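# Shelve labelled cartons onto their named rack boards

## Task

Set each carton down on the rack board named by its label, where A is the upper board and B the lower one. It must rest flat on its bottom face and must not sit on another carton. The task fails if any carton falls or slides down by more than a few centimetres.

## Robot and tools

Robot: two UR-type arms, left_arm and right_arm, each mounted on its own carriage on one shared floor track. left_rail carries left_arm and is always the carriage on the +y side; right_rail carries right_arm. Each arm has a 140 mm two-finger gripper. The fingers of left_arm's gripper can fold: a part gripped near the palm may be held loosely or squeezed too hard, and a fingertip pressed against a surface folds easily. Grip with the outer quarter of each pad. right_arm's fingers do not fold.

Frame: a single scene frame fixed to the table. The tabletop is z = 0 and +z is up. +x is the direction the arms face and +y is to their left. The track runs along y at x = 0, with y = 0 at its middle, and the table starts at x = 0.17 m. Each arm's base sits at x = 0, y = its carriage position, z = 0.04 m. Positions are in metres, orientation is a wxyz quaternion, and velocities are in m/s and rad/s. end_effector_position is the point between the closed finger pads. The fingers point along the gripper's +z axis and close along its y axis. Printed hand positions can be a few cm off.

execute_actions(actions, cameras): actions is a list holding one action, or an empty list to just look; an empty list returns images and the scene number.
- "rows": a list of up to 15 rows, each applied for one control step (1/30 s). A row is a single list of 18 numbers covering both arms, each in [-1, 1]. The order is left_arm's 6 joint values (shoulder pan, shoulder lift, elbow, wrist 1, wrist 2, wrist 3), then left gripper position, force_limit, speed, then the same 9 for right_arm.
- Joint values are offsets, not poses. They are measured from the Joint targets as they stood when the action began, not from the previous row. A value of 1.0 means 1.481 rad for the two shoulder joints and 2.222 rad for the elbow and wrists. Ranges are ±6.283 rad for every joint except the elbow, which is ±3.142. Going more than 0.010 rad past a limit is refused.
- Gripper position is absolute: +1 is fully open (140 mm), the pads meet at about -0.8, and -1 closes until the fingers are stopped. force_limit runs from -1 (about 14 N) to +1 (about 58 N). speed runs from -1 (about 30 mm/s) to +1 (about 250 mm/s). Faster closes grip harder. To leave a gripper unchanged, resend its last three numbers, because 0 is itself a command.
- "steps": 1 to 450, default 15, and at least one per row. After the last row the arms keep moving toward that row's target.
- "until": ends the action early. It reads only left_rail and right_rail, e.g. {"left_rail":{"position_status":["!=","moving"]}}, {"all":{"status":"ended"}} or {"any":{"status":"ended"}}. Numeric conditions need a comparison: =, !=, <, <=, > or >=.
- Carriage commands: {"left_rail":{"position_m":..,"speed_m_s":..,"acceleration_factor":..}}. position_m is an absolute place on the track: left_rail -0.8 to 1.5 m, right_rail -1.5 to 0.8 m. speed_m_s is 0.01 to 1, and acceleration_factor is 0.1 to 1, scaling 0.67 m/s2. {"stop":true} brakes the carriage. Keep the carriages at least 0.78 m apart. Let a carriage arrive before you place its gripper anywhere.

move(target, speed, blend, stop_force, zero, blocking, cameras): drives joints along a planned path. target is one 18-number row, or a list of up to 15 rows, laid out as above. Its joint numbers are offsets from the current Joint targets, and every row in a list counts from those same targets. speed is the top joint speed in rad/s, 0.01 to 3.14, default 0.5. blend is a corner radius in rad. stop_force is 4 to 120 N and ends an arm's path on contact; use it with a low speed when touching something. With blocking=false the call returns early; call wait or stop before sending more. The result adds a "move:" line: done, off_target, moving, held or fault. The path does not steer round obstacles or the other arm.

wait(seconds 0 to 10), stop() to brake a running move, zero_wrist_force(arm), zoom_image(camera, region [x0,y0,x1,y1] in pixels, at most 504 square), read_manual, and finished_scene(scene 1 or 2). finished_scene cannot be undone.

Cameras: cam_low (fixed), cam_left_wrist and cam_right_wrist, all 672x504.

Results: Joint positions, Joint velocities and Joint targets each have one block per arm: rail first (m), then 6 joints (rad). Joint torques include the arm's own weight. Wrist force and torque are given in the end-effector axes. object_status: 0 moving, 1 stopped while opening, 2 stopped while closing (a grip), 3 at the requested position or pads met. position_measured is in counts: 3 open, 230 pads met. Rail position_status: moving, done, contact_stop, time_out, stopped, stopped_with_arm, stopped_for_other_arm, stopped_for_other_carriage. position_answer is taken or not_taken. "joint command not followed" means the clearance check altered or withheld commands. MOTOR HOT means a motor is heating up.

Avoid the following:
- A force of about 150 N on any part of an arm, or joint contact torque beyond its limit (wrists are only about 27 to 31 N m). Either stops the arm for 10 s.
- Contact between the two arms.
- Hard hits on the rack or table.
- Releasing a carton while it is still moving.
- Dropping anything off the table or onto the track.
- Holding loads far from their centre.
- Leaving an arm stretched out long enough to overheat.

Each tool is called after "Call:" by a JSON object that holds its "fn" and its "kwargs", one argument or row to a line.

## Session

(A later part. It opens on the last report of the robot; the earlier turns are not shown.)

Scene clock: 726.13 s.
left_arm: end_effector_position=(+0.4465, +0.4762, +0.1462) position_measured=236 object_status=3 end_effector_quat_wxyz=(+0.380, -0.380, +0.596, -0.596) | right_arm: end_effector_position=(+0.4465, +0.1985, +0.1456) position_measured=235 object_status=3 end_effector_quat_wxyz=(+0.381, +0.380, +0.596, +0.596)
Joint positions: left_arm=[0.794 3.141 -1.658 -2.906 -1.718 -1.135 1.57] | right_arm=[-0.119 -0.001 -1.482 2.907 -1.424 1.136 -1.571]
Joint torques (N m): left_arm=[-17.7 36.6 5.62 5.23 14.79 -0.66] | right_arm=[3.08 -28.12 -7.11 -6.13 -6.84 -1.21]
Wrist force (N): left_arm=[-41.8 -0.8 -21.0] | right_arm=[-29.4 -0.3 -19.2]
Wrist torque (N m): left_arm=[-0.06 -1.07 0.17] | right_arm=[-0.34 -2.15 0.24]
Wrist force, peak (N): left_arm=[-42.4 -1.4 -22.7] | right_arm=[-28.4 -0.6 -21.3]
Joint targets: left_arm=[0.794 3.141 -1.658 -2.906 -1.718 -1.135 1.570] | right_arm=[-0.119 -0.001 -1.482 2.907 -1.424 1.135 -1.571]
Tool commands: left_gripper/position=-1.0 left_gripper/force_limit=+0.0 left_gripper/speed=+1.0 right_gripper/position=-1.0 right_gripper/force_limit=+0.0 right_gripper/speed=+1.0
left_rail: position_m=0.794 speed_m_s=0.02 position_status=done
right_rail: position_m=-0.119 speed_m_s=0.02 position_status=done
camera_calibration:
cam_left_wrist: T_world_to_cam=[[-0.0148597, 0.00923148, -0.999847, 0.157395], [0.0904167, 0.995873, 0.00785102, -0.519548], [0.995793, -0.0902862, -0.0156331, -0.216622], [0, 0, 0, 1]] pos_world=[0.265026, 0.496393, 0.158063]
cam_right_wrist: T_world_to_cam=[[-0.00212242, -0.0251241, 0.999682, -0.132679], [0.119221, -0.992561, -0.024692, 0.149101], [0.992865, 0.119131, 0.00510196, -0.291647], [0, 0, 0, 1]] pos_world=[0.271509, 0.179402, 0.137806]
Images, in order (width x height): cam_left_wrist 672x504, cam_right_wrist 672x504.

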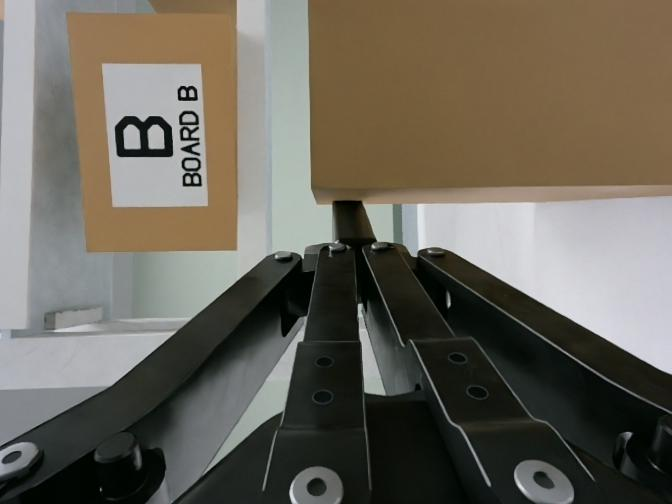

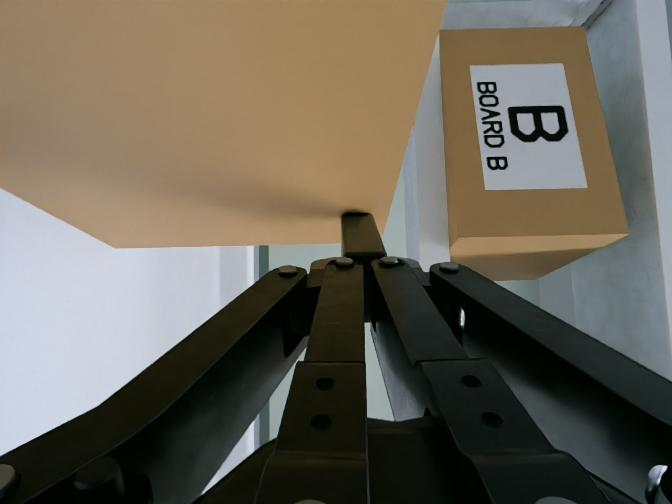

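Call:
{"fn": "execute_actions", "kwargs": {
  "actions": [
    {"right_rail":{"position_m":-0.1185,"speed_m_s":0.02},"steps":100,"until":{"all":{"status":"ended"}}}
  ]
}}

Call:
{"fn": "move", "kwargs": {
  "target": [
    [0,0.4294,0.0648,-0.351,0,0,-1,0,1,0,-0.4294,-0.0648,0.351,0,0,-1,0,1],
    [0,0.5542,0.1877,-0.5571,0,0,-1,0,1,0,-0.5542,-0.1877,0.5571,0,0,-1,0,1]
  ],
  "speed": 0.22,
  "blend": [0.05,0],
  "cameras": ["all"]
}}

Scene clock: 733.63 s.
left_arm: end_effector_position=(+0.4465, +0.4760, +0.1462) position_measured=236 object_status=3 end_effector_quat_wxyz=(+0.380, -0.380, +0.596, -0.597) | right_arm: end_effector_position=(+0.4465, +0.1990, +0.1456) position_measured=235 object_status=3 end_effector_quat_wxyz=(+0.381, +0.380, +0.596, +0.596)
Joint positions: left_arm=[0.794 3.141 -1.658 -2.906 -1.718 -1.135 1.57] | right_arm=[-0.119 -0.001 -1.482 2.907 -1.424 1.135 -1.571]
Joint torques (N m): left_arm=[-35.38 29.18 21.28 0.84 22.45 -0.67] | right_arm=[22.3 -21.24 -18.44 -0.25 -18.74 -1.37]
Wrist force (N): left_arm=[-42.3 -0.5 -21.2] | right_arm=[-37.9 1.0 -25.3]
Wrist torque (N m): left_arm=[0.01 -1.10 0.17] | right_arm=[-0.33 -2.30 0.25]
Wrist force, peak (N): left_arm=[-43.5 -0.9 -21.6] | right_arm=[-37.9 1.0 -25.3]
Joint targets: left_arm=[0.794 3.141 -1.658 -2.906 -1.718 -1.135 1.570] | right_arm=[-0.119 -0.001 -1.482 2.907 -1.424 1.135 -1.571]
Tool commands: left_gripper/position=-1.0 left_gripper/force_limit=+0.0 left_gripper/speed=+1.0 right_gripper/position=-1.0 right_gripper/force_limit=+0.0 right_gripper/speed=+1.0
left_rail: position_m=0.794 speed_m_s=0.02 position_status=done
right_rail: position_m=-0.119 speed_m_s=0.02 position_status=done

Scene clock: 739.80 s.
left_arm: end_effector_position=(+0.4604, +0.4760, +0.4511) position_measured=236 object_status=3 end_effector_quat_wxyz=(+0.380, -0.380, +0.596, -0.597) | right_arm: end_effector_position=(+0.4609, +0.1990, +0.4505) position_measured=235 object_status=3 end_effector_quat_wxyz=(+0.381, +0.380, +0.596, +0.596)
Joint positions: left_arm=[0.794 3.141 -0.837 -2.489 -2.955 -1.135 1.57] | right_arm=[-0.118 -0.001 -2.303 2.49 -0.186 1.135 -1.571]
Joint torques (N m): left_arm=[-28.89 14.94 72.92 2.4 12.33 -0.33] | right_arm=[30.3 -2.21 -56.35 -0.79 -18.6 -1]
Wrist force (N): left_arm=[-39.6 11.1 -17.5] | right_arm=[-34.4 -9.4 -17.5]
Wrist torque (N m): left_arm=[-0.35 -1.02 0.43] | right_arm=[-0.25 -2.26 0.20]
Wrist force, peak (N): left_arm=[-43.5 9.9 -19.7] | right_arm=[-38.2 -0.1 -25.6]
Joint targets: left_arm=[0.794 3.141 -0.837 -2.489 -2.956 -1.135 1.570] | right_arm=[-0.119 -0.001 -2.303 2.490 -0.186 1.135 -1.571]
left_rail: position_m=0.794 speed_m_s=0.02 position_status=done
right_rail: position_m=-0.118 position_m_goal=-0.119 speed_m_s=0.02 position_status=done
move: done
camera_calibration:
cam_left_wrist: T_world_to_cam=[[-0.0147555, 0.00923059, -0.999849, 0.462428], [0.090813, 0.995837, 0.00785336, -0.523192], [0.995759, -0.0906834, -0.0155324, -0.225547], [0, 0, 0, 1]] pos_world=[0.278926, 0.496292, 0.462963]
cam_right_wrist: T_world_to_cam=[[-0.0023184, -0.025149, 0.999681, -0.437276], [0.119325, -0.992548, -0.0246929, 0.155475], [0.992853, 0.119229, 0.00530202, -0.307673], [0, 0, 0, 1]] pos_world=[0.285909, 0.180003, 0.442607]

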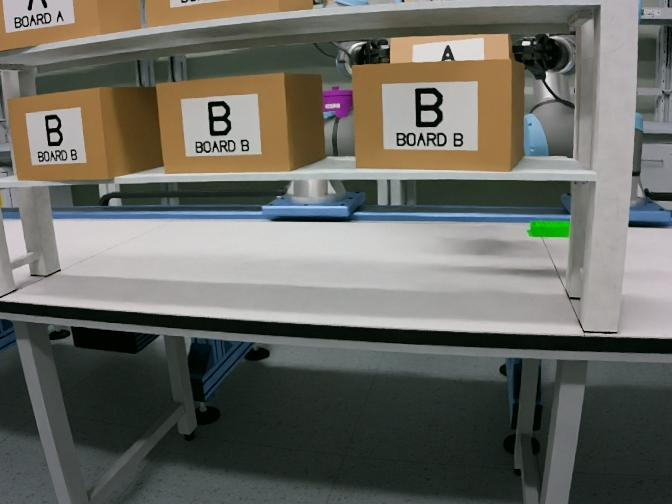

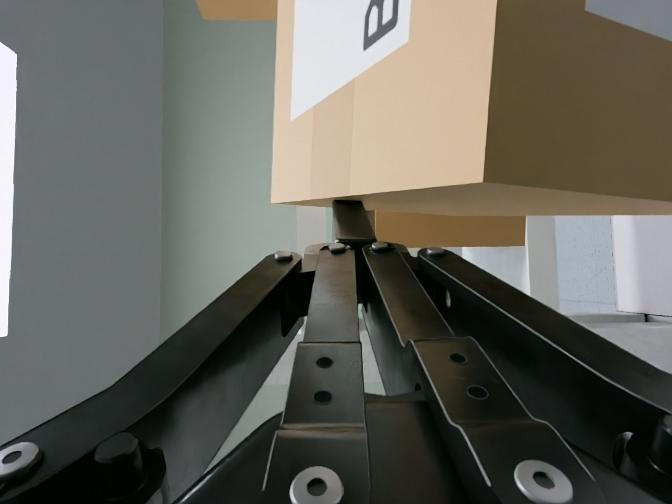

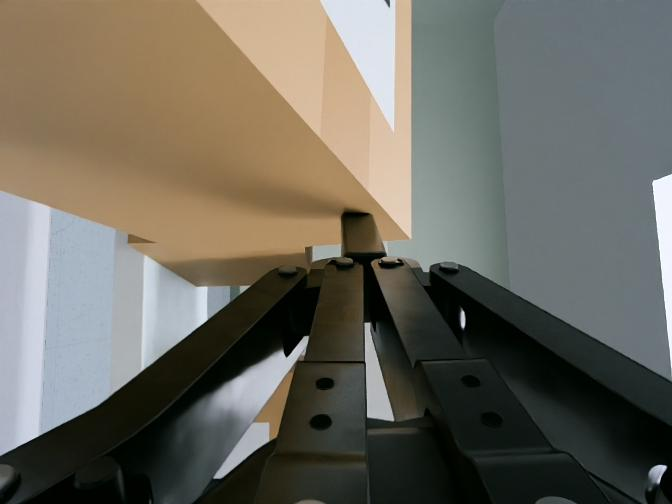

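Call:
{"fn": "move", "kwargs": {
  "target": [
    [0,-0.1247,-0.123,0.2061,0,0,-1,0,1,0,0.1247,0.123,-0.2061,0,0,-1,0,1],
    [0,-0.3833,-0.1741,0.4296,0,0,-1,0,1,0,0.3833,0.1741,-0.4296,0,0,-1,0,1]
  ],
  "speed": 0.2,
  "blend": [0.05,0],
  "stop_force": 20,
  "cameras": ["all"]
}}

Scene clock: 769.07 s.
left_arm: end_effector_position=(+0.4522, +0.4760, +0.2106) position_measured=236 object_status=3 end_effector_quat_wxyz=(+0.380, -0.380, +0.596, -0.597) | right_arm: end_effector_position=(+0.4512, +0.1990, +0.2029) position_measured=235 object_status=3 end_effector_quat_wxyz=(+0.381, +0.380, +0.596, +0.596)
Joint positions: left_arm=[0.794 3.141 -1.295 -2.844 -2.144 -1.135 1.57] | right_arm=[-0.119 -0.001 -1.814 2.853 -1.038 1.135 -1.571]
Joint torques (N m): left_arm=[-18.96 29.79 47.05 1.39 7.42 -0.4] | right_arm=[28.99 6.82 -19.16 -10.76 -18.47 -0.89]
Wrist force (N): left_arm=[-40.2 10.5 -17.4] | right_arm=[-35.1 -9.5 -17.3]
Wrist torque (N m): left_arm=[-0.31 -1.06 0.48] | right_arm=[-0.10 -2.24 0.24]
Wrist force, peak (N): left_arm=[-40.0 12.1 -18.5] | right_arm=[-35.3 -10.5 -17.5]
Joint targets: left_arm=[0.794 3.141 -1.295 -2.844 -2.144 -1.135 1.570] | right_arm=[-0.119 -0.001 -1.814 2.853 -1.038 1.135 -1.571]
left_rail: position_m=0.794 speed_m_s=0.02 position_status=done
right_rail: position_m=-0.119 speed_m_s=0.02 position_status=done
move: held (left_arm; a check stopped the path), off_target (right_arm; braked when a check withheld steps of left_arm); path passed 1 of 2 targets; limits=held; left_arm: the wrist 1 is farthest, 0.142 rad from its target; right_arm: the wrist 1 is farthest, 0.102 rad from its target
joint command not followed: on one or more control steps a check withheld the commanded joint targets of the left arm, and it was not sent them on those steps.
cause: the commanded joint targets, or the way to them, would bring two parts of the arm too close to each other (joints 4 (elbow) to 6 (wrist 2) lie between them).
camera_calibration:
cam_left_wrist: T_world_to_cam=[[-0.0149548, 0.00924715, -0.999845, 0.221886], [0.0908146, 0.995837, 0.00785176, -0.52055], [0.995756, -0.0906831, -0.0157323, -0.220973], [0, 0, 0, 1]] pos_world=[0.270627, 0.496292, 0.222463]
cam_right_wrist: T_world_to_cam=[[-0.00221921, -0.0251366, 0.999682, -0.189809], [0.119322, -0.992549, -0.0246924, 0.150419], [0.992853, 0.119229, 0.00520203, -0.296699], [0, 0, 0, 1]] pos_world=[0.276209, 0.179903, 0.195006]

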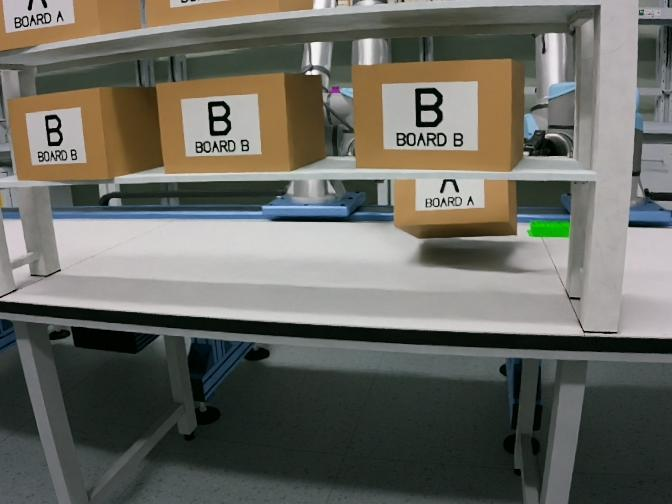

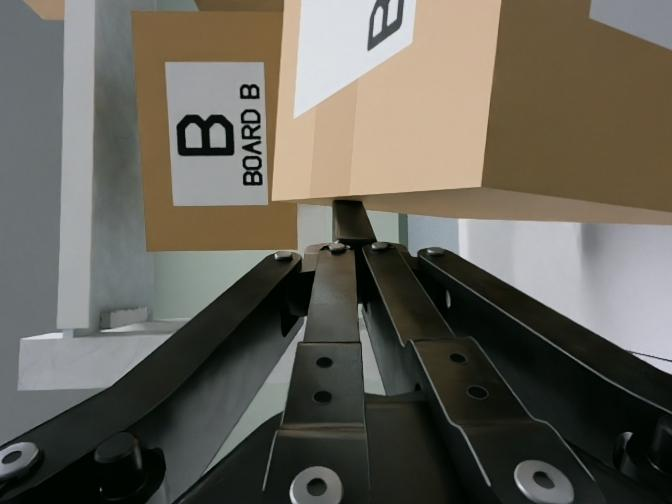

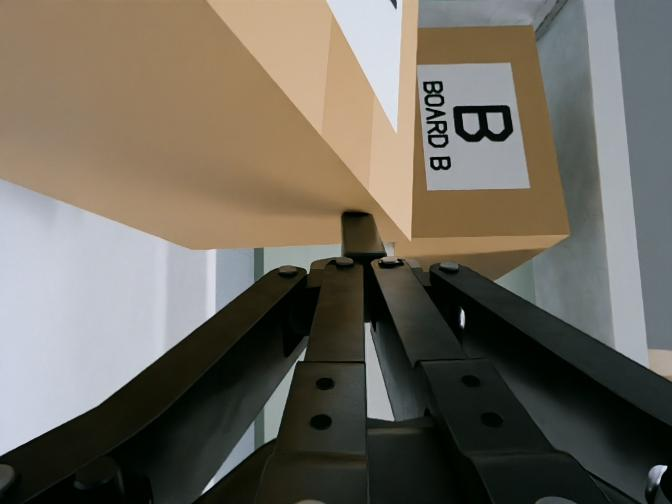

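Call:
{"fn": "move", "kwargs": {
  "target": [
    [0,-0.1278,-0.0012,0.0863,0,0,-1,0,1,0,0.106,-0.0027,-0.068,0,0,-1,0,1],
    [0,-0.1995,0.0058,0.1271,0,0,-1,0,1,0,0.1776,-0.0099,-0.1089,0,0,-1,0,1],
    [0,-0.2897,0.0315,0.1615,0,0,-1,0,1,0,0.2677,-0.0355,-0.1433,0,0,-1,0,1]
  ],
  "speed": 0.08,
  "blend": [0.03,0.03,0],
  "stop_force": 40,
  "cameras": ["all"]
}}

Scene clock: 785.17 s.
left_arm: end_effector_position=(+0.5240, +0.4760, +0.1480) position_measured=236 object_status=3 end_effector_quat_wxyz=(+0.380, -0.380, +0.596, -0.596) | right_arm: end_effector_position=(+0.5241, +0.1990, +0.1481) position_measured=235 object_status=3 end_effector_quat_wxyz=(+0.381, +0.380, +0.596, +0.596)
Joint positions: left_arm=[0.794 3.141 -1.724 -2.774 -1.785 -1.135 1.57] | right_arm=[-0.119 -0.001 -1.418 2.774 -1.357 1.135 -1.571]
Joint torques (N m): left_arm=[-21.49 12.85 29.59 8.56 7.18 -0.84] | right_arm=[28.67 -18.96 -22.09 -10.81 -18.94 -0.76]
Wrist force (N): left_arm=[-35.2 5.7 -17.0] | right_arm=[-30.1 -10.4 -15.9]
Wrist torque (N m): left_arm=[-0.24 -0.87 0.22] | right_arm=[0.00 -2.22 0.13]
Wrist force, peak (N): left_arm=[-40.8 10.9 -17.8] | right_arm=[-35.4 -10.3 -17.6]
Joint targets: left_arm=[0.794 3.141 -1.724 -2.774 -1.785 -1.135 1.570] | right_arm=[-0.119 -0.001 -1.418 2.774 -1.357 1.135 -1.571]
left_rail: position_m=0.794 speed_m_s=0.02 position_status=done
right_rail: position_m=-0.119 speed_m_s=0.02 position_status=done
move: done
camera_calibration:
cam_left_wrist: T_world_to_cam=[[-0.0152619, 0.00917239, -0.999841, 0.160612], [0.0908146, 0.995838, 0.00774944, -0.526573], [0.995751, -0.090682, -0.0160314, -0.293502], [0, 0, 0, 1]] pos_world=[0.342527, 0.496292, 0.159962]
cam_right_wrist: T_world_to_cam=[[-0.00302525, -0.0251363, 0.999679, -0.134487], [0.119342, -0.992548, -0.0245958, 0.140345], [0.992849, 0.11923, 0.00600253, -0.368902], [0, 0, 0, 1]] pos_world=[0.349108, 0.179903, 0.140111]

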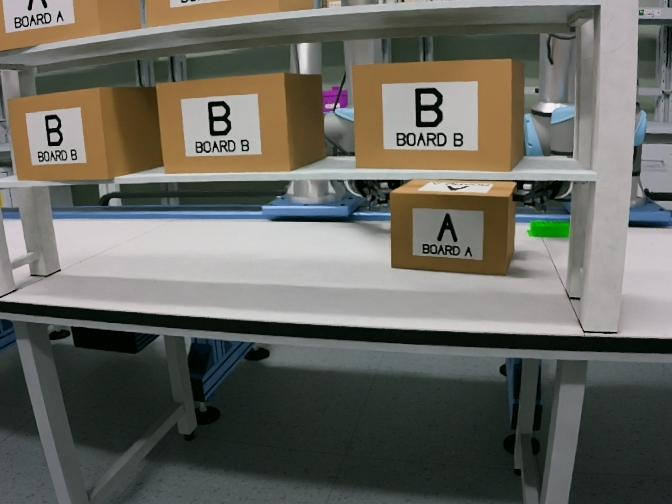

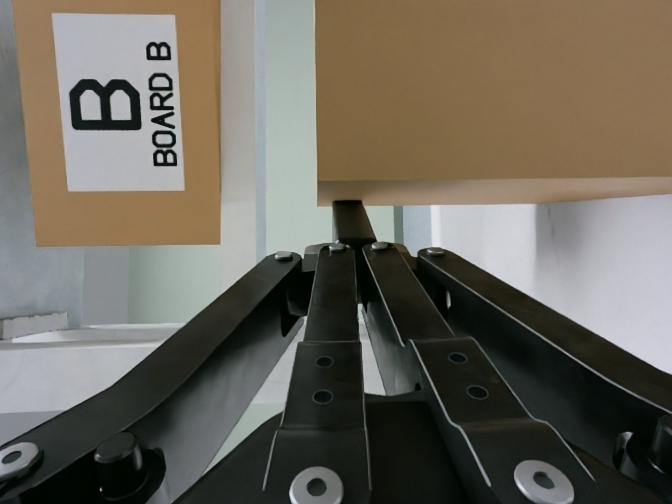

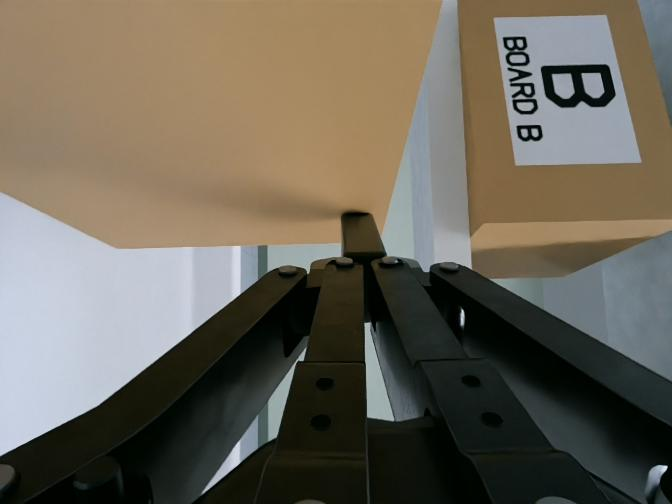

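Call:
{"fn": "execute_actions", "kwargs": {
  "actions": [
    {"left_rail":{"position_m":0.812,"speed_m_s":0.04},"right_rail":{"position_m":-0.132,"speed_m_s":0.04},"steps":100,"until":{"all":{"status":"ended"}}}
  ]
}}

Call:
{"fn": "move", "kwargs": {
  "target": [0,0.0147,-0.0259,0.0157,0,0,-1,0,1,0,-0.0147,0.0259,-0.0157,0,0,-1,0,1],
  "speed": 0.15
}}

Call:
{"fn": "execute_actions", "kwargs": {
  "actions": [
    {"left_rail":{"position_m":0.798,"speed_m_s":0.02},"right_rail":{"position_m":-0.1145,"speed_m_s":0.02},"steps":300,"until":{"all":{"status":"ended"}}}
  ],
  "cameras": ["cam_left_wrist","cam_right_wrist"]
}}

Scene clock: 792.13 s.
left_arm: end_effector_position=(+0.5241, +0.4940, +0.1480) position_measured=236 object_status=3 end_effector_quat_wxyz=(+0.380, -0.380, +0.596, -0.596) | right_arm: end_effector_position=(+0.5241, +0.1855, +0.1481) position_measured=235 object_status=3 end_effector_quat_wxyz=(+0.381, +0.380, +0.596, +0.596)
Joint positions: left_arm=[0.812 3.141 -1.724 -2.774 -1.785 -1.135 1.57] | right_arm=[-0.132 0 -1.418 2.774 -1.357 1.135 -1.571]
Joint torques (N m): left_arm=[-5.35 8.17 17.82 3.36 -1.9 -0.11] | right_arm=[-14.28 -18.99 -14.92 -0.39 3.05 -0.93]
Wrist force (N): left_arm=[-0.9 1.6 0.3] | right_arm=[2.3 -0.2 -1.0]
Wrist torque (N m): left_arm=[-0.01 0.22 0.18] | right_arm=[0.16 -0.72 0.20]
Wrist force, peak (N): left_arm=[-35.5 5.8 -17.3] | right_arm=[-30.4 -10.8 -16.1]
Joint targets: left_arm=[0.812 3.141 -1.724 -2.774 -1.785 -1.135 1.570] | right_arm=[-0.132 -0.001 -1.418 2.774 -1.357 1.135 -1.571]
Tool commands: left_gripper/position=-1.0 left_gripper/force_limit=+0.0 left_gripper/speed=+1.0 right_gripper/position=-1.0 right_gripper/force_limit=+0.0 right_gripper/speed=+1.0
left_rail: position_m=0.812 speed_m_s=0.04 position_status=done
right_rail: position_m=-0.132 speed_m_s=0.04 position_status=done

Scene clock: 793.03 s.
left_arm: end_effector_position=(+0.4908, +0.4940, +0.1457) position_measured=236 object_status=3 end_effector_quat_wxyz=(+0.380, -0.380, +0.596, -0.596) | right_arm: end_effector_position=(+0.4908, +0.1855, +0.1457) position_measured=235 object_status=3 end_effector_quat_wxyz=(+0.380, +0.380, +0.596, +0.596)
Joint positions: left_arm=[0.812 3.141 -1.703 -2.831 -1.75 -1.135 1.57] | right_arm=[-0.132 -0.001 -1.44 2.831 -1.391 1.135 -1.571]
Joint torques (N m): left_arm=[7.14 46.78 1.05 6.61 -1.73 -0.4] | right_arm=[-14.74 -32.42 -1.2 -7.38 3.12 -0.84]
Wrist force (N): left_arm=[-1.0 1.7 0.1] | right_arm=[2.0 0.1 -0.8]
Wrist torque (N m): left_arm=[0.03 0.25 0.17] | right_arm=[0.20 -0.64 0.24]
Wrist force, peak (N): left_arm=[-1.5 1.5 1.7] | right_arm=[2.0 -0.3 -1.9]
Joint targets: left_arm=[0.812 3.141 -1.703 -2.831 -1.750 -1.135 1.570] | right_arm=[-0.132 -0.001 -1.440 2.832 -1.392 1.135 -1.571]
left_rail: position_m=0.812 speed_m_s=0.04 position_status=done
right_rail: position_m=-0.132 speed_m_s=0.04 position_status=done
move: done

Scene clock: 794.20 s.
left_arm: end_effector_position=(+0.4907, +0.4802, +0.1456) position_measured=236 object_status=3 end_effector_quat_wxyz=(+0.380, -0.380, +0.596, -0.596) | right_arm: end_effector_position=(+0.4908, +0.2028, +0.1457) position_measured=235 object_status=3 end_effector_quat_wxyz=(+0.381, +0.380, +0.596, +0.596)
Joint positions: left_arm=[0.798 3.141 -1.703 -2.831 -1.75 -1.135 1.57] | right_arm=[-0.115 -0.001 -1.44 2.832 -1.392 1.136 -1.571]
Joint torques (N m): left_arm=[-8.51 44.92 7.46 5.64 8.92 -0.47] | right_arm=[14.87 -33.19 -9.39 -6.21 -12.9 -0.85]
Wrist force (N): left_arm=[-30.6 -0.1 -15.6] | right_arm=[-37.1 1.9 -20.1]
Wrist torque (N m): left_arm=[0.01 -0.68 0.17] | right_arm=[0.20 -1.42 0.25]
Wrist force, peak (N): left_arm=[-30.6 -0.1 -15.6] | right_arm=[-37.1 1.9 -20.1]
Joint targets: left_arm=[0.798 3.141 -1.703 -2.831 -1.750 -1.135 1.570] | right_arm=[-0.115 -0.001 -1.440 2.832 -1.392 1.135 -1.571]
Tool commands: left_gripper/position=-1.0 left_gripper/force_limit=+0.0 left_gripper/speed=+1.0 right_gripper/position=-1.0 right_gripper/force_limit=+0.0 right_gripper/speed=+1.0
left_rail: position_m=0.798 speed_m_s=0.02 position_status=done
right_rail: position_m=-0.115 speed_m_s=0.02 position_status=done
camera_calibration:
cam_left_wrist: T_world_to_cam=[[-0.0161617, 0.00924262, -0.999827, 0.158107], [0.0905238, 0.995864, 0.00774272, -0.527537], [0.995763, -0.0903829, -0.0169315, -0.260019], [0, 0, 0, 1]] pos_world=[0.309227, 0.500393, 0.157761]
cam_right_wrist: T_world_to_cam=[[-0.00203145, -0.0251102, 0.999683, -0.132605], [0.118911, -0.992598, -0.0246906, 0.148304], [0.992903, 0.118823, 0.00500229, -0.335998], [0, 0, 0, 1]] pos_world=[0.315709, 0.183801, 0.137906]
Images, in order (width x height): cam_left_wrist 672x504, cam_right_wrist 672x504.

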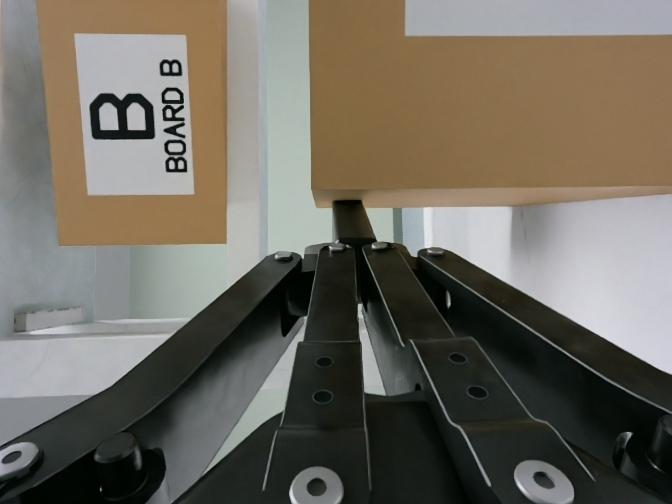

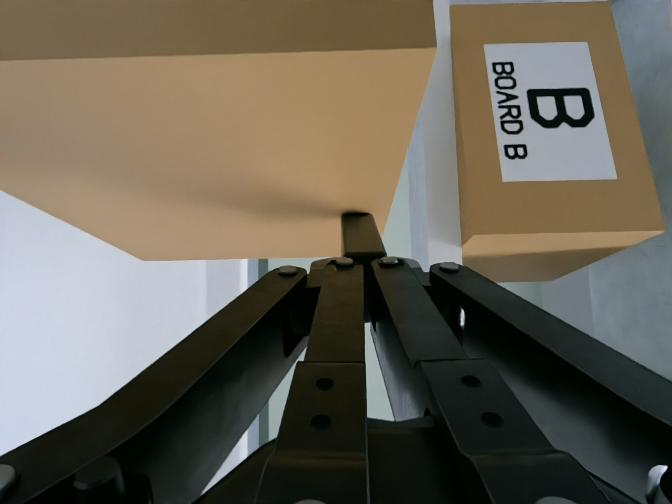

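Call:
{"fn": "execute_actions", "kwargs": {
  "actions": [
    {"left_rail":{"position_m":0.797,"speed_m_s":0.02},"steps":100,"until":{"all":{"status":"ended"}}}
  ]
}}

Call:
{"fn": "move", "kwargs": {
  "target": [
    [0,0.3519,0.0573,-0.2919,0,0,-1,0,1,0,-0.3519,-0.0573,0.2919,0,0,-1,0,1],
    [0,0.5205,0.1669,-0.5138,0,0,-1,0,1,0,-0.5205,-0.1669,0.5138,0,0,-1,0,1]
  ],
  "speed": 0.22,
  "blend": [0.05,0],
  "cameras": ["all"]
}}

Scene clock: 802.53 s.
left_arm: end_effector_position=(+0.4907, +0.4790, +0.1456) position_measured=236 object_status=3 end_effector_quat_wxyz=(+0.380, -0.380, +0.596, -0.596) | right_arm: end_effector_position=(+0.4907, +0.2030, +0.1457) position_measured=235 object_status=3 end_effector_quat_wxyz=(+0.380, +0.380, +0.596, +0.596)
Joint positions: left_arm=[0.797 3.141 -1.703 -2.831 -1.75 -1.135 1.57] | right_arm=[-0.114 -0.001 -1.44 2.832 -1.392 1.135 -1.571]
Joint torques (N m): left_arm=[-32.37 38.15 24.35 0.87 17.11 -0.72] | right_arm=[31.76 -23.43 -17.61 -0.22 -21.05 -0.75]
Wrist force (N): left_arm=[-48.7 -1.1 -25.5] | right_arm=[-40.8 0.6 -20.6]
Wrist torque (N m): left_arm=[0.09 -1.23 0.16] | right_arm=[0.22 -1.55 0.23]
Wrist force, peak (N): left_arm=[-48.6 -0.6 -27.2] | right_arm=[-40.9 0.4 -20.6]
Joint targets: left_arm=[0.797 3.141 -1.703 -2.831 -1.750 -1.135 1.570] | right_arm=[-0.115 -0.001 -1.440 2.832 -1.392 1.135 -1.571]
Tool commands: left_gripper/position=-1.0 left_gripper/force_limit=+0.0 left_gripper/speed=+1.0 right_gripper/position=-1.0 right_gripper/force_limit=+0.0 right_gripper/speed=+1.0
left_rail: position_m=0.797 speed_m_s=0.02 position_status=done
right_rail: position_m=-0.114 position_m_goal=-0.115 speed_m_s=0.02 position_status=done

Scene clock: 808.23 s.
left_arm: end_effector_position=(+0.4969, +0.4790, +0.4508) position_measured=236 object_status=3 end_effector_quat_wxyz=(+0.380, -0.380, +0.596, -0.596) | right_arm: end_effector_position=(+0.4969, +0.2030, +0.4507) position_measured=235 object_status=3 end_effector_quat_wxyz=(+0.381, +0.380, +0.596, +0.596)
Joint positions: left_arm=[0.797 3.141 -0.932 -2.46 -2.891 -1.135 1.57] | right_arm=[-0.114 -0.001 -2.211 2.461 -0.25 1.135 -1.571]
Joint torques (N m): left_arm=[-34.75 19.4 71.26 2.03 16.62 -0.53] | right_arm=[24.74 -11.55 -57.13 -1.08 -21.07 -0.42]
Wrist force (N): left_arm=[-45.1 10.4 -19.7] | right_arm=[-43.2 -8.7 -20.2]
Wrist torque (N m): left_arm=[-0.35 -1.14 0.30] | right_arm=[0.43 -1.68 0.13]
Wrist force, peak (N): left_arm=[-48.6 -1.2 -24.9] | right_arm=[-43.5 -8.6 -19.8]
Joint targets: left_arm=[0.797 3.141 -0.932 -2.460 -2.891 -1.135 1.570] | right_arm=[-0.115 -0.001 -2.211 2.461 -0.250 1.135 -1.571]
left_rail: position_m=0.797 speed_m_s=0.02 position_status=done
right_rail: position_m=-0.114 position_m_goal=-0.115 speed_m_s=0.02 position_status=done
move: done
camera_calibration:
cam_left_wrist: T_world_to_cam=[[-0.0159592, 0.00923035, -0.99983, 0.463308], [0.09082, 0.995837, 0.00774383, -0.529446], [0.995739, -0.090681, -0.016731, -0.261061], [0, 0, 0, 1]] pos_world=[0.315427, 0.499292, 0.462962]
cam_right_wrist: T_world_to_cam=[[-0.0023184, -0.025149, 0.999681, -0.437294], [0.119325, -0.992548, -0.0246929, 0.155055], [0.992853, 0.119229, 0.00530202, -0.343882], [0, 0, 0, 1]] pos_world=[0.321909, 0.183903, 0.442807]

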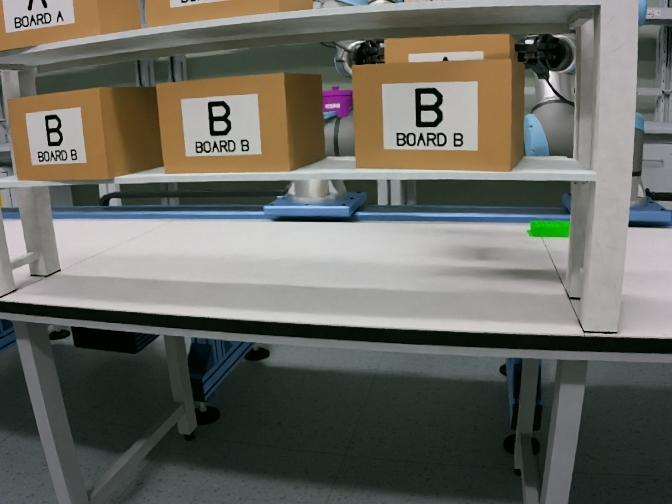

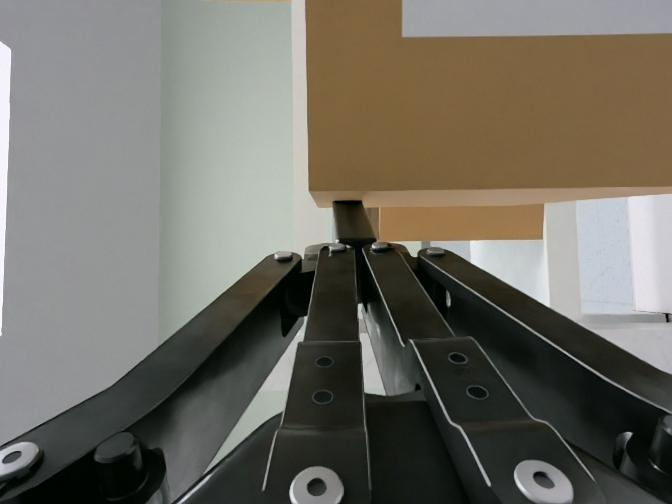

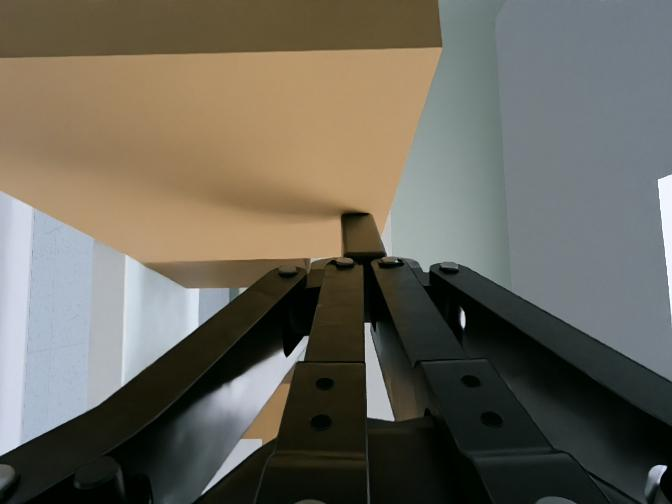

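Call:
{"fn": "move", "kwargs": {
  "target": [
    [0,0.0134,0.1794,-0.1883,0,0,-1,0,1,0,-0.0134,-0.1794,0.1883,0,0,-1,0,1],
    [0,-0.1587,0.2315,-0.1258,0,0,-1,0,1,0,0.1587,-0.2315,0.1258,0,0,-1,0,1],
    [0,-0.3292,0.3117,-0.0923,0,0,-1,0,1,0,0.3292,-0.3117,0.0923,0,0,-1,0,1]
  ],
  "speed": 0.28,
  "blend": [0.05,0.05,0]
}}

Call:
{"fn": "move", "kwargs": {
  "target": [0,-0.0073,-0.0477,0.0527,0,0,-1,0,1,0,0.0073,0.0477,-0.0527,0,0,-1,0,1],
  "speed": 0.05,
  "stop_force": 20,
  "cameras": ["all"]
}}

Scene clock: 821.00 s.
left_arm: end_effector_position=(+0.7870, +0.4789, +0.6805) position_measured=236 object_status=3 end_effector_quat_wxyz=(+0.380, -0.380, +0.596, -0.596) | right_arm: end_effector_position=(+0.7869, +0.2028, +0.6806) position_measured=235 object_status=3 end_effector_quat_wxyz=(+0.380, +0.380, +0.596, +0.596)
Joint positions: left_arm=[0.797 3.141 -1.419 -1.768 -3.097 -1.135 1.57] | right_arm=[-0.114 -0.001 -1.723 1.768 -0.045 1.135 -1.571]
Joint torques (N m): left_arm=[-34.16 23.21 72.82 10.41 16.68 -0.3] | right_arm=[18.49 -31.9 -59.58 -10.69 -19.34 -0.4]
Wrist force (N): left_arm=[-36.4 10.3 -15.5] | right_arm=[-34.0 -8.5 -16.3]
Wrist torque (N m): left_arm=[-0.29 -0.90 0.30] | right_arm=[0.38 -1.54 0.08]
Wrist force, peak (N): left_arm=[-45.7 9.3 -21.0] | right_arm=[-43.2 -11.2 -20.7]
Joint targets: left_arm=[0.797 3.141 -1.419 -1.768 -3.097 -1.135 1.570] | right_arm=[-0.115 -0.001 -1.723 1.768 -0.045 1.135 -1.571]
left_rail: position_m=0.797 speed_m_s=0.02 position_status=done
right_rail: position_m=-0.114 position_m_goal=-0.115 speed_m_s=0.02 position_status=done
move: done

Scene clock: 824.57 s.
left_arm: end_effector_position=(+0.7875, +0.4789, +0.6279) position_measured=236 object_status=3 end_effector_quat_wxyz=(+0.380, -0.380, +0.596, -0.596) | right_arm: end_effector_position=(+0.7874, +0.2028, +0.6276) position_measured=235 object_status=3 end_effector_quat_wxyz=(+0.381, +0.380, +0.596, +0.596)
Joint positions: left_arm=[0.797 3.141 -1.428 -1.853 -3.002 -1.135 1.57] | right_arm=[-0.114 -0.001 -1.714 1.854 -0.141 1.135 -1.571]
Joint torques (N m): left_arm=[-33.44 55.34 58.48 -1.11 17.34 0.05] | right_arm=[23.89 -44.01 -48.25 2.16 -14.28 -0.65]
Wrist force (N): left_arm=[-38.1 -3.1 -13.9] | right_arm=[-33.9 5.7 -15.5]
Wrist torque (N m): left_arm=[0.10 -0.96 0.12] | right_arm=[0.01 -1.49 0.28]
Wrist force, peak (N): left_arm=[-37.0 7.9 -16.9] | right_arm=[-37.5 13.7 -24.5]
Joint targets: left_arm=[0.797 3.141 -1.428 -1.853 -3.002 -1.135 1.570] | right_arm=[-0.115 -0.001 -1.714 1.854 -0.141 1.135 -1.571]
left_rail: position_m=0.797 speed_m_s=0.02 position_status=done
right_rail: position_m=-0.114 position_m_goal=-0.115 speed_m_s=0.02 position_status=done
move: contact (left_arm, right_arm); left_arm: the wrist 1 is farthest, 0.022 rad from its target; right_arm: the wrist 1 is farthest, 0.021 rad from its target
camera_calibration:
cam_left_wrist: T_world_to_cam=[[-0.0153615, 0.00918067, -0.99984, 0.644584], [0.0908154, 0.995838, 0.00774864, -0.5572], [0.995749, -0.0906818, -0.0161313, -0.547751], [0, 0, 0, 1]] pos_world=[0.605927, 0.499292, 0.639962]
cam_right_wrist: T_world_to_cam=[[-0.00302525, -0.0251363, 0.999679, -0.612939], [0.119342, -0.992548, -0.0245958, 0.124587], [0.992849, 0.11923, 0.00600253, -0.633662], [0, 0, 0, 1]] pos_world=[0.612408, 0.183803, 0.619611]

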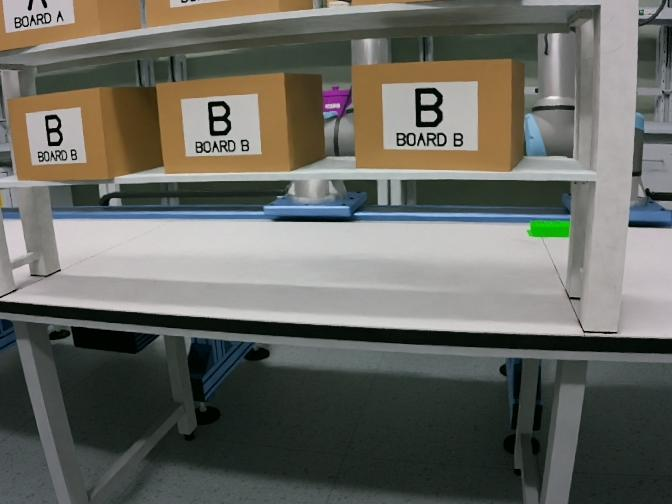

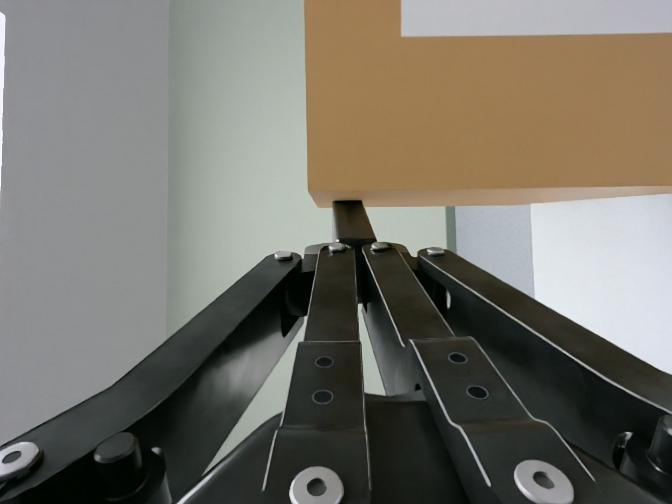

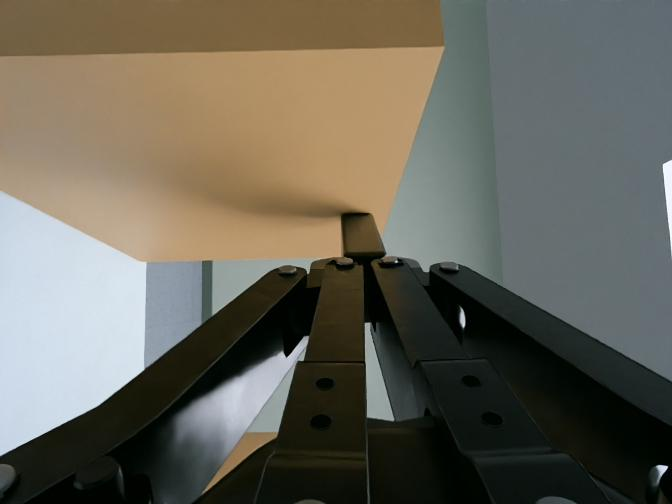

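Flat and loaded. Release and retract.

Call:
{"fn": "execute_actions", "kwargs": {
  "actions": [
    {"left_rail":{"position_m":0.835,"speed_m_s":0.04},"right_rail":{"position_m":-0.145,"speed_m_s":0.04},"steps":150,"until":{"all":{"status":"ended"}}}
  ]
}}

Call:
{"fn": "move", "kwargs": {
  "target": [0,0.3837,-0.2433,-0.0124,0,0,-1,0,1,0,-0.3837,0.2433,0.0124,0,0,-1,0,1],
  "speed": 0.5,
  "cameras": ["all"]
}}

Scene clock: 830.00 s.
left_arm: end_effector_position=(+0.7875, +0.5169, +0.6279) position_measured=236 object_status=3 end_effector_quat_wxyz=(+0.380, -0.380, +0.596, -0.596) | right_arm: end_effector_position=(+0.7874, +0.1723, +0.6276) position_measured=235 object_status=3 end_effector_quat_wxyz=(+0.381, +0.380, +0.596, +0.596)
Joint positions: left_arm=[0.835 3.141 -1.428 -1.853 -3.002 -1.135 1.57] | right_arm=[-0.145 -0.001 -1.714 1.854 -0.141 1.135 -1.571]
Joint torques (N m): left_arm=[10.77 57.12 58.62 4.47 -2.3 -0.45] | right_arm=[-13.96 -32.84 -35.27 -6.42 2.89 -0.37]
Wrist force (N): left_arm=[-1.0 1.4 0.0] | right_arm=[2.9 -0.2 -6.9]
Wrist torque (N m): left_arm=[-0.08 0.25 0.18] | right_arm=[0.09 -0.86 0.22]
Wrist force, peak (N): left_arm=[-38.8 -3.6 -13.8] | right_arm=[-34.1 5.8 -15.7]
Joint targets: left_arm=[0.835 3.141 -1.428 -1.853 -3.002 -1.135 1.570] | right_arm=[-0.145 -0.001 -1.714 1.854 -0.141 1.135 -1.571]
Tool commands: left_gripper/position=-1.0 left_gripper/force_limit=+0.0 left_gripper/speed=+1.0 right_gripper/position=-1.0 right_gripper/force_limit=+0.0 right_gripper/speed=+1.0
left_rail: position_m=0.835 speed_m_s=0.04 position_status=done
right_rail: position_m=-0.145 speed_m_s=0.04 position_status=done

Scene clock: 831.77 s.
left_arm: end_effector_position=(+0.4769, +0.5170, +0.5015) position_measured=236 object_status=3 end_effector_quat_wxyz=(+0.380, -0.380, +0.596, -0.596) | right_arm: end_effector_position=(+0.4769, +0.1725, +0.5010) position_measured=235 object_status=3 end_effector_quat_wxyz=(+0.381, +0.380, +0.596, +0.596)
Joint positions: left_arm=[0.835 3.141 -0.86 -2.394 -3.029 -1.135 1.57] | right_arm=[-0.145 -0.001 -2.282 2.395 -0.113 1.135 -1.571]
Joint torques (N m): left_arm=[3.23 7.56 41.23 0.09 -2.2 0.04] | right_arm=[3.38 -2.12 -34.55 0.76 3.03 -0.4]
Wrist force (N): left_arm=[-0.9 1.4 0.4] | right_arm=[2.7 -0.4 -6.6]
Wrist torque (N m): left_arm=[-0.08 0.23 0.19] | right_arm=[0.10 -0.78 0.21]
Wrist force, peak (N): left_arm=[0.2 3.5 -2.0] | right_arm=[3.9 -2.3 -8.9]
Joint targets: left_arm=[0.835 3.141 -0.860 -2.394 -3.029 -1.135 1.570] | right_arm=[-0.145 -0.001 -2.283 2.395 -0.113 1.135 -1.571]
left_rail: position_m=0.835 speed_m_s=0.04 position_status=done
right_rail: position_m=-0.145 speed_m_s=0.04 position_status=done
move: done
camera_calibration:
cam_left_wrist: T_world_to_cam=[[-0.0151623, 0.00916411, -0.999843, 0.512936], [0.0908139, 0.995838, 0.00775024, -0.565855], [0.995752, -0.0906821, -0.0159314, -0.237169], [0, 0, 0, 1]] pos_world=[0.295327, 0.537292, 0.513462]
cam_right_wrist: T_world_to_cam=[[-0.00322363, -0.0251612, 0.999678, -0.48792], [0.119347, -0.992548, -0.0245969, 0.128352], [0.992847, 0.11923, 0.00620253, -0.321095], [0, 0, 0, 1]] pos_world=[0.301907, 0.153403, 0.492912]

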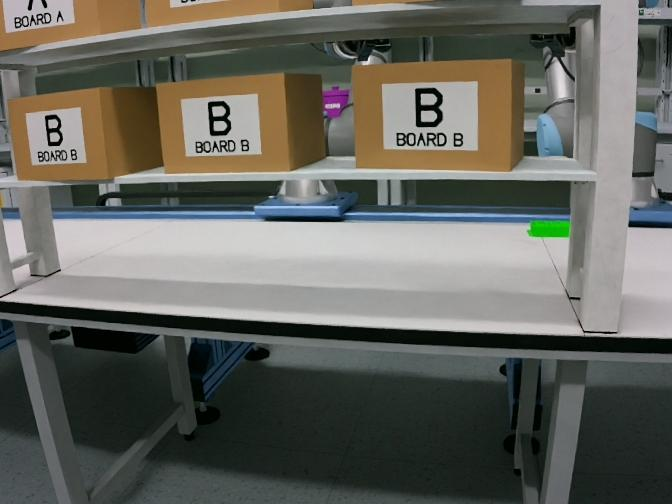

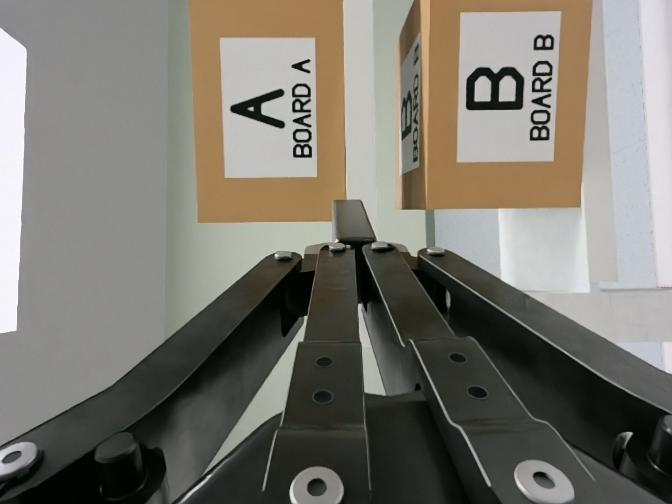

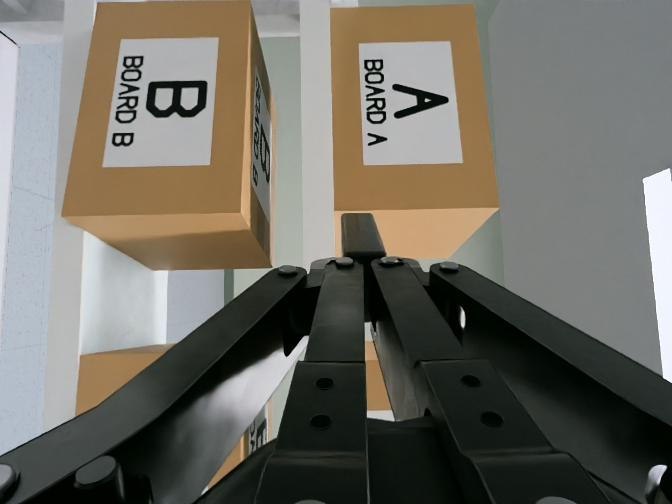

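Call:
{"fn": "finished_scene", "kwargs": {
  "scene": 2
}}

The scene is finished: the task was done.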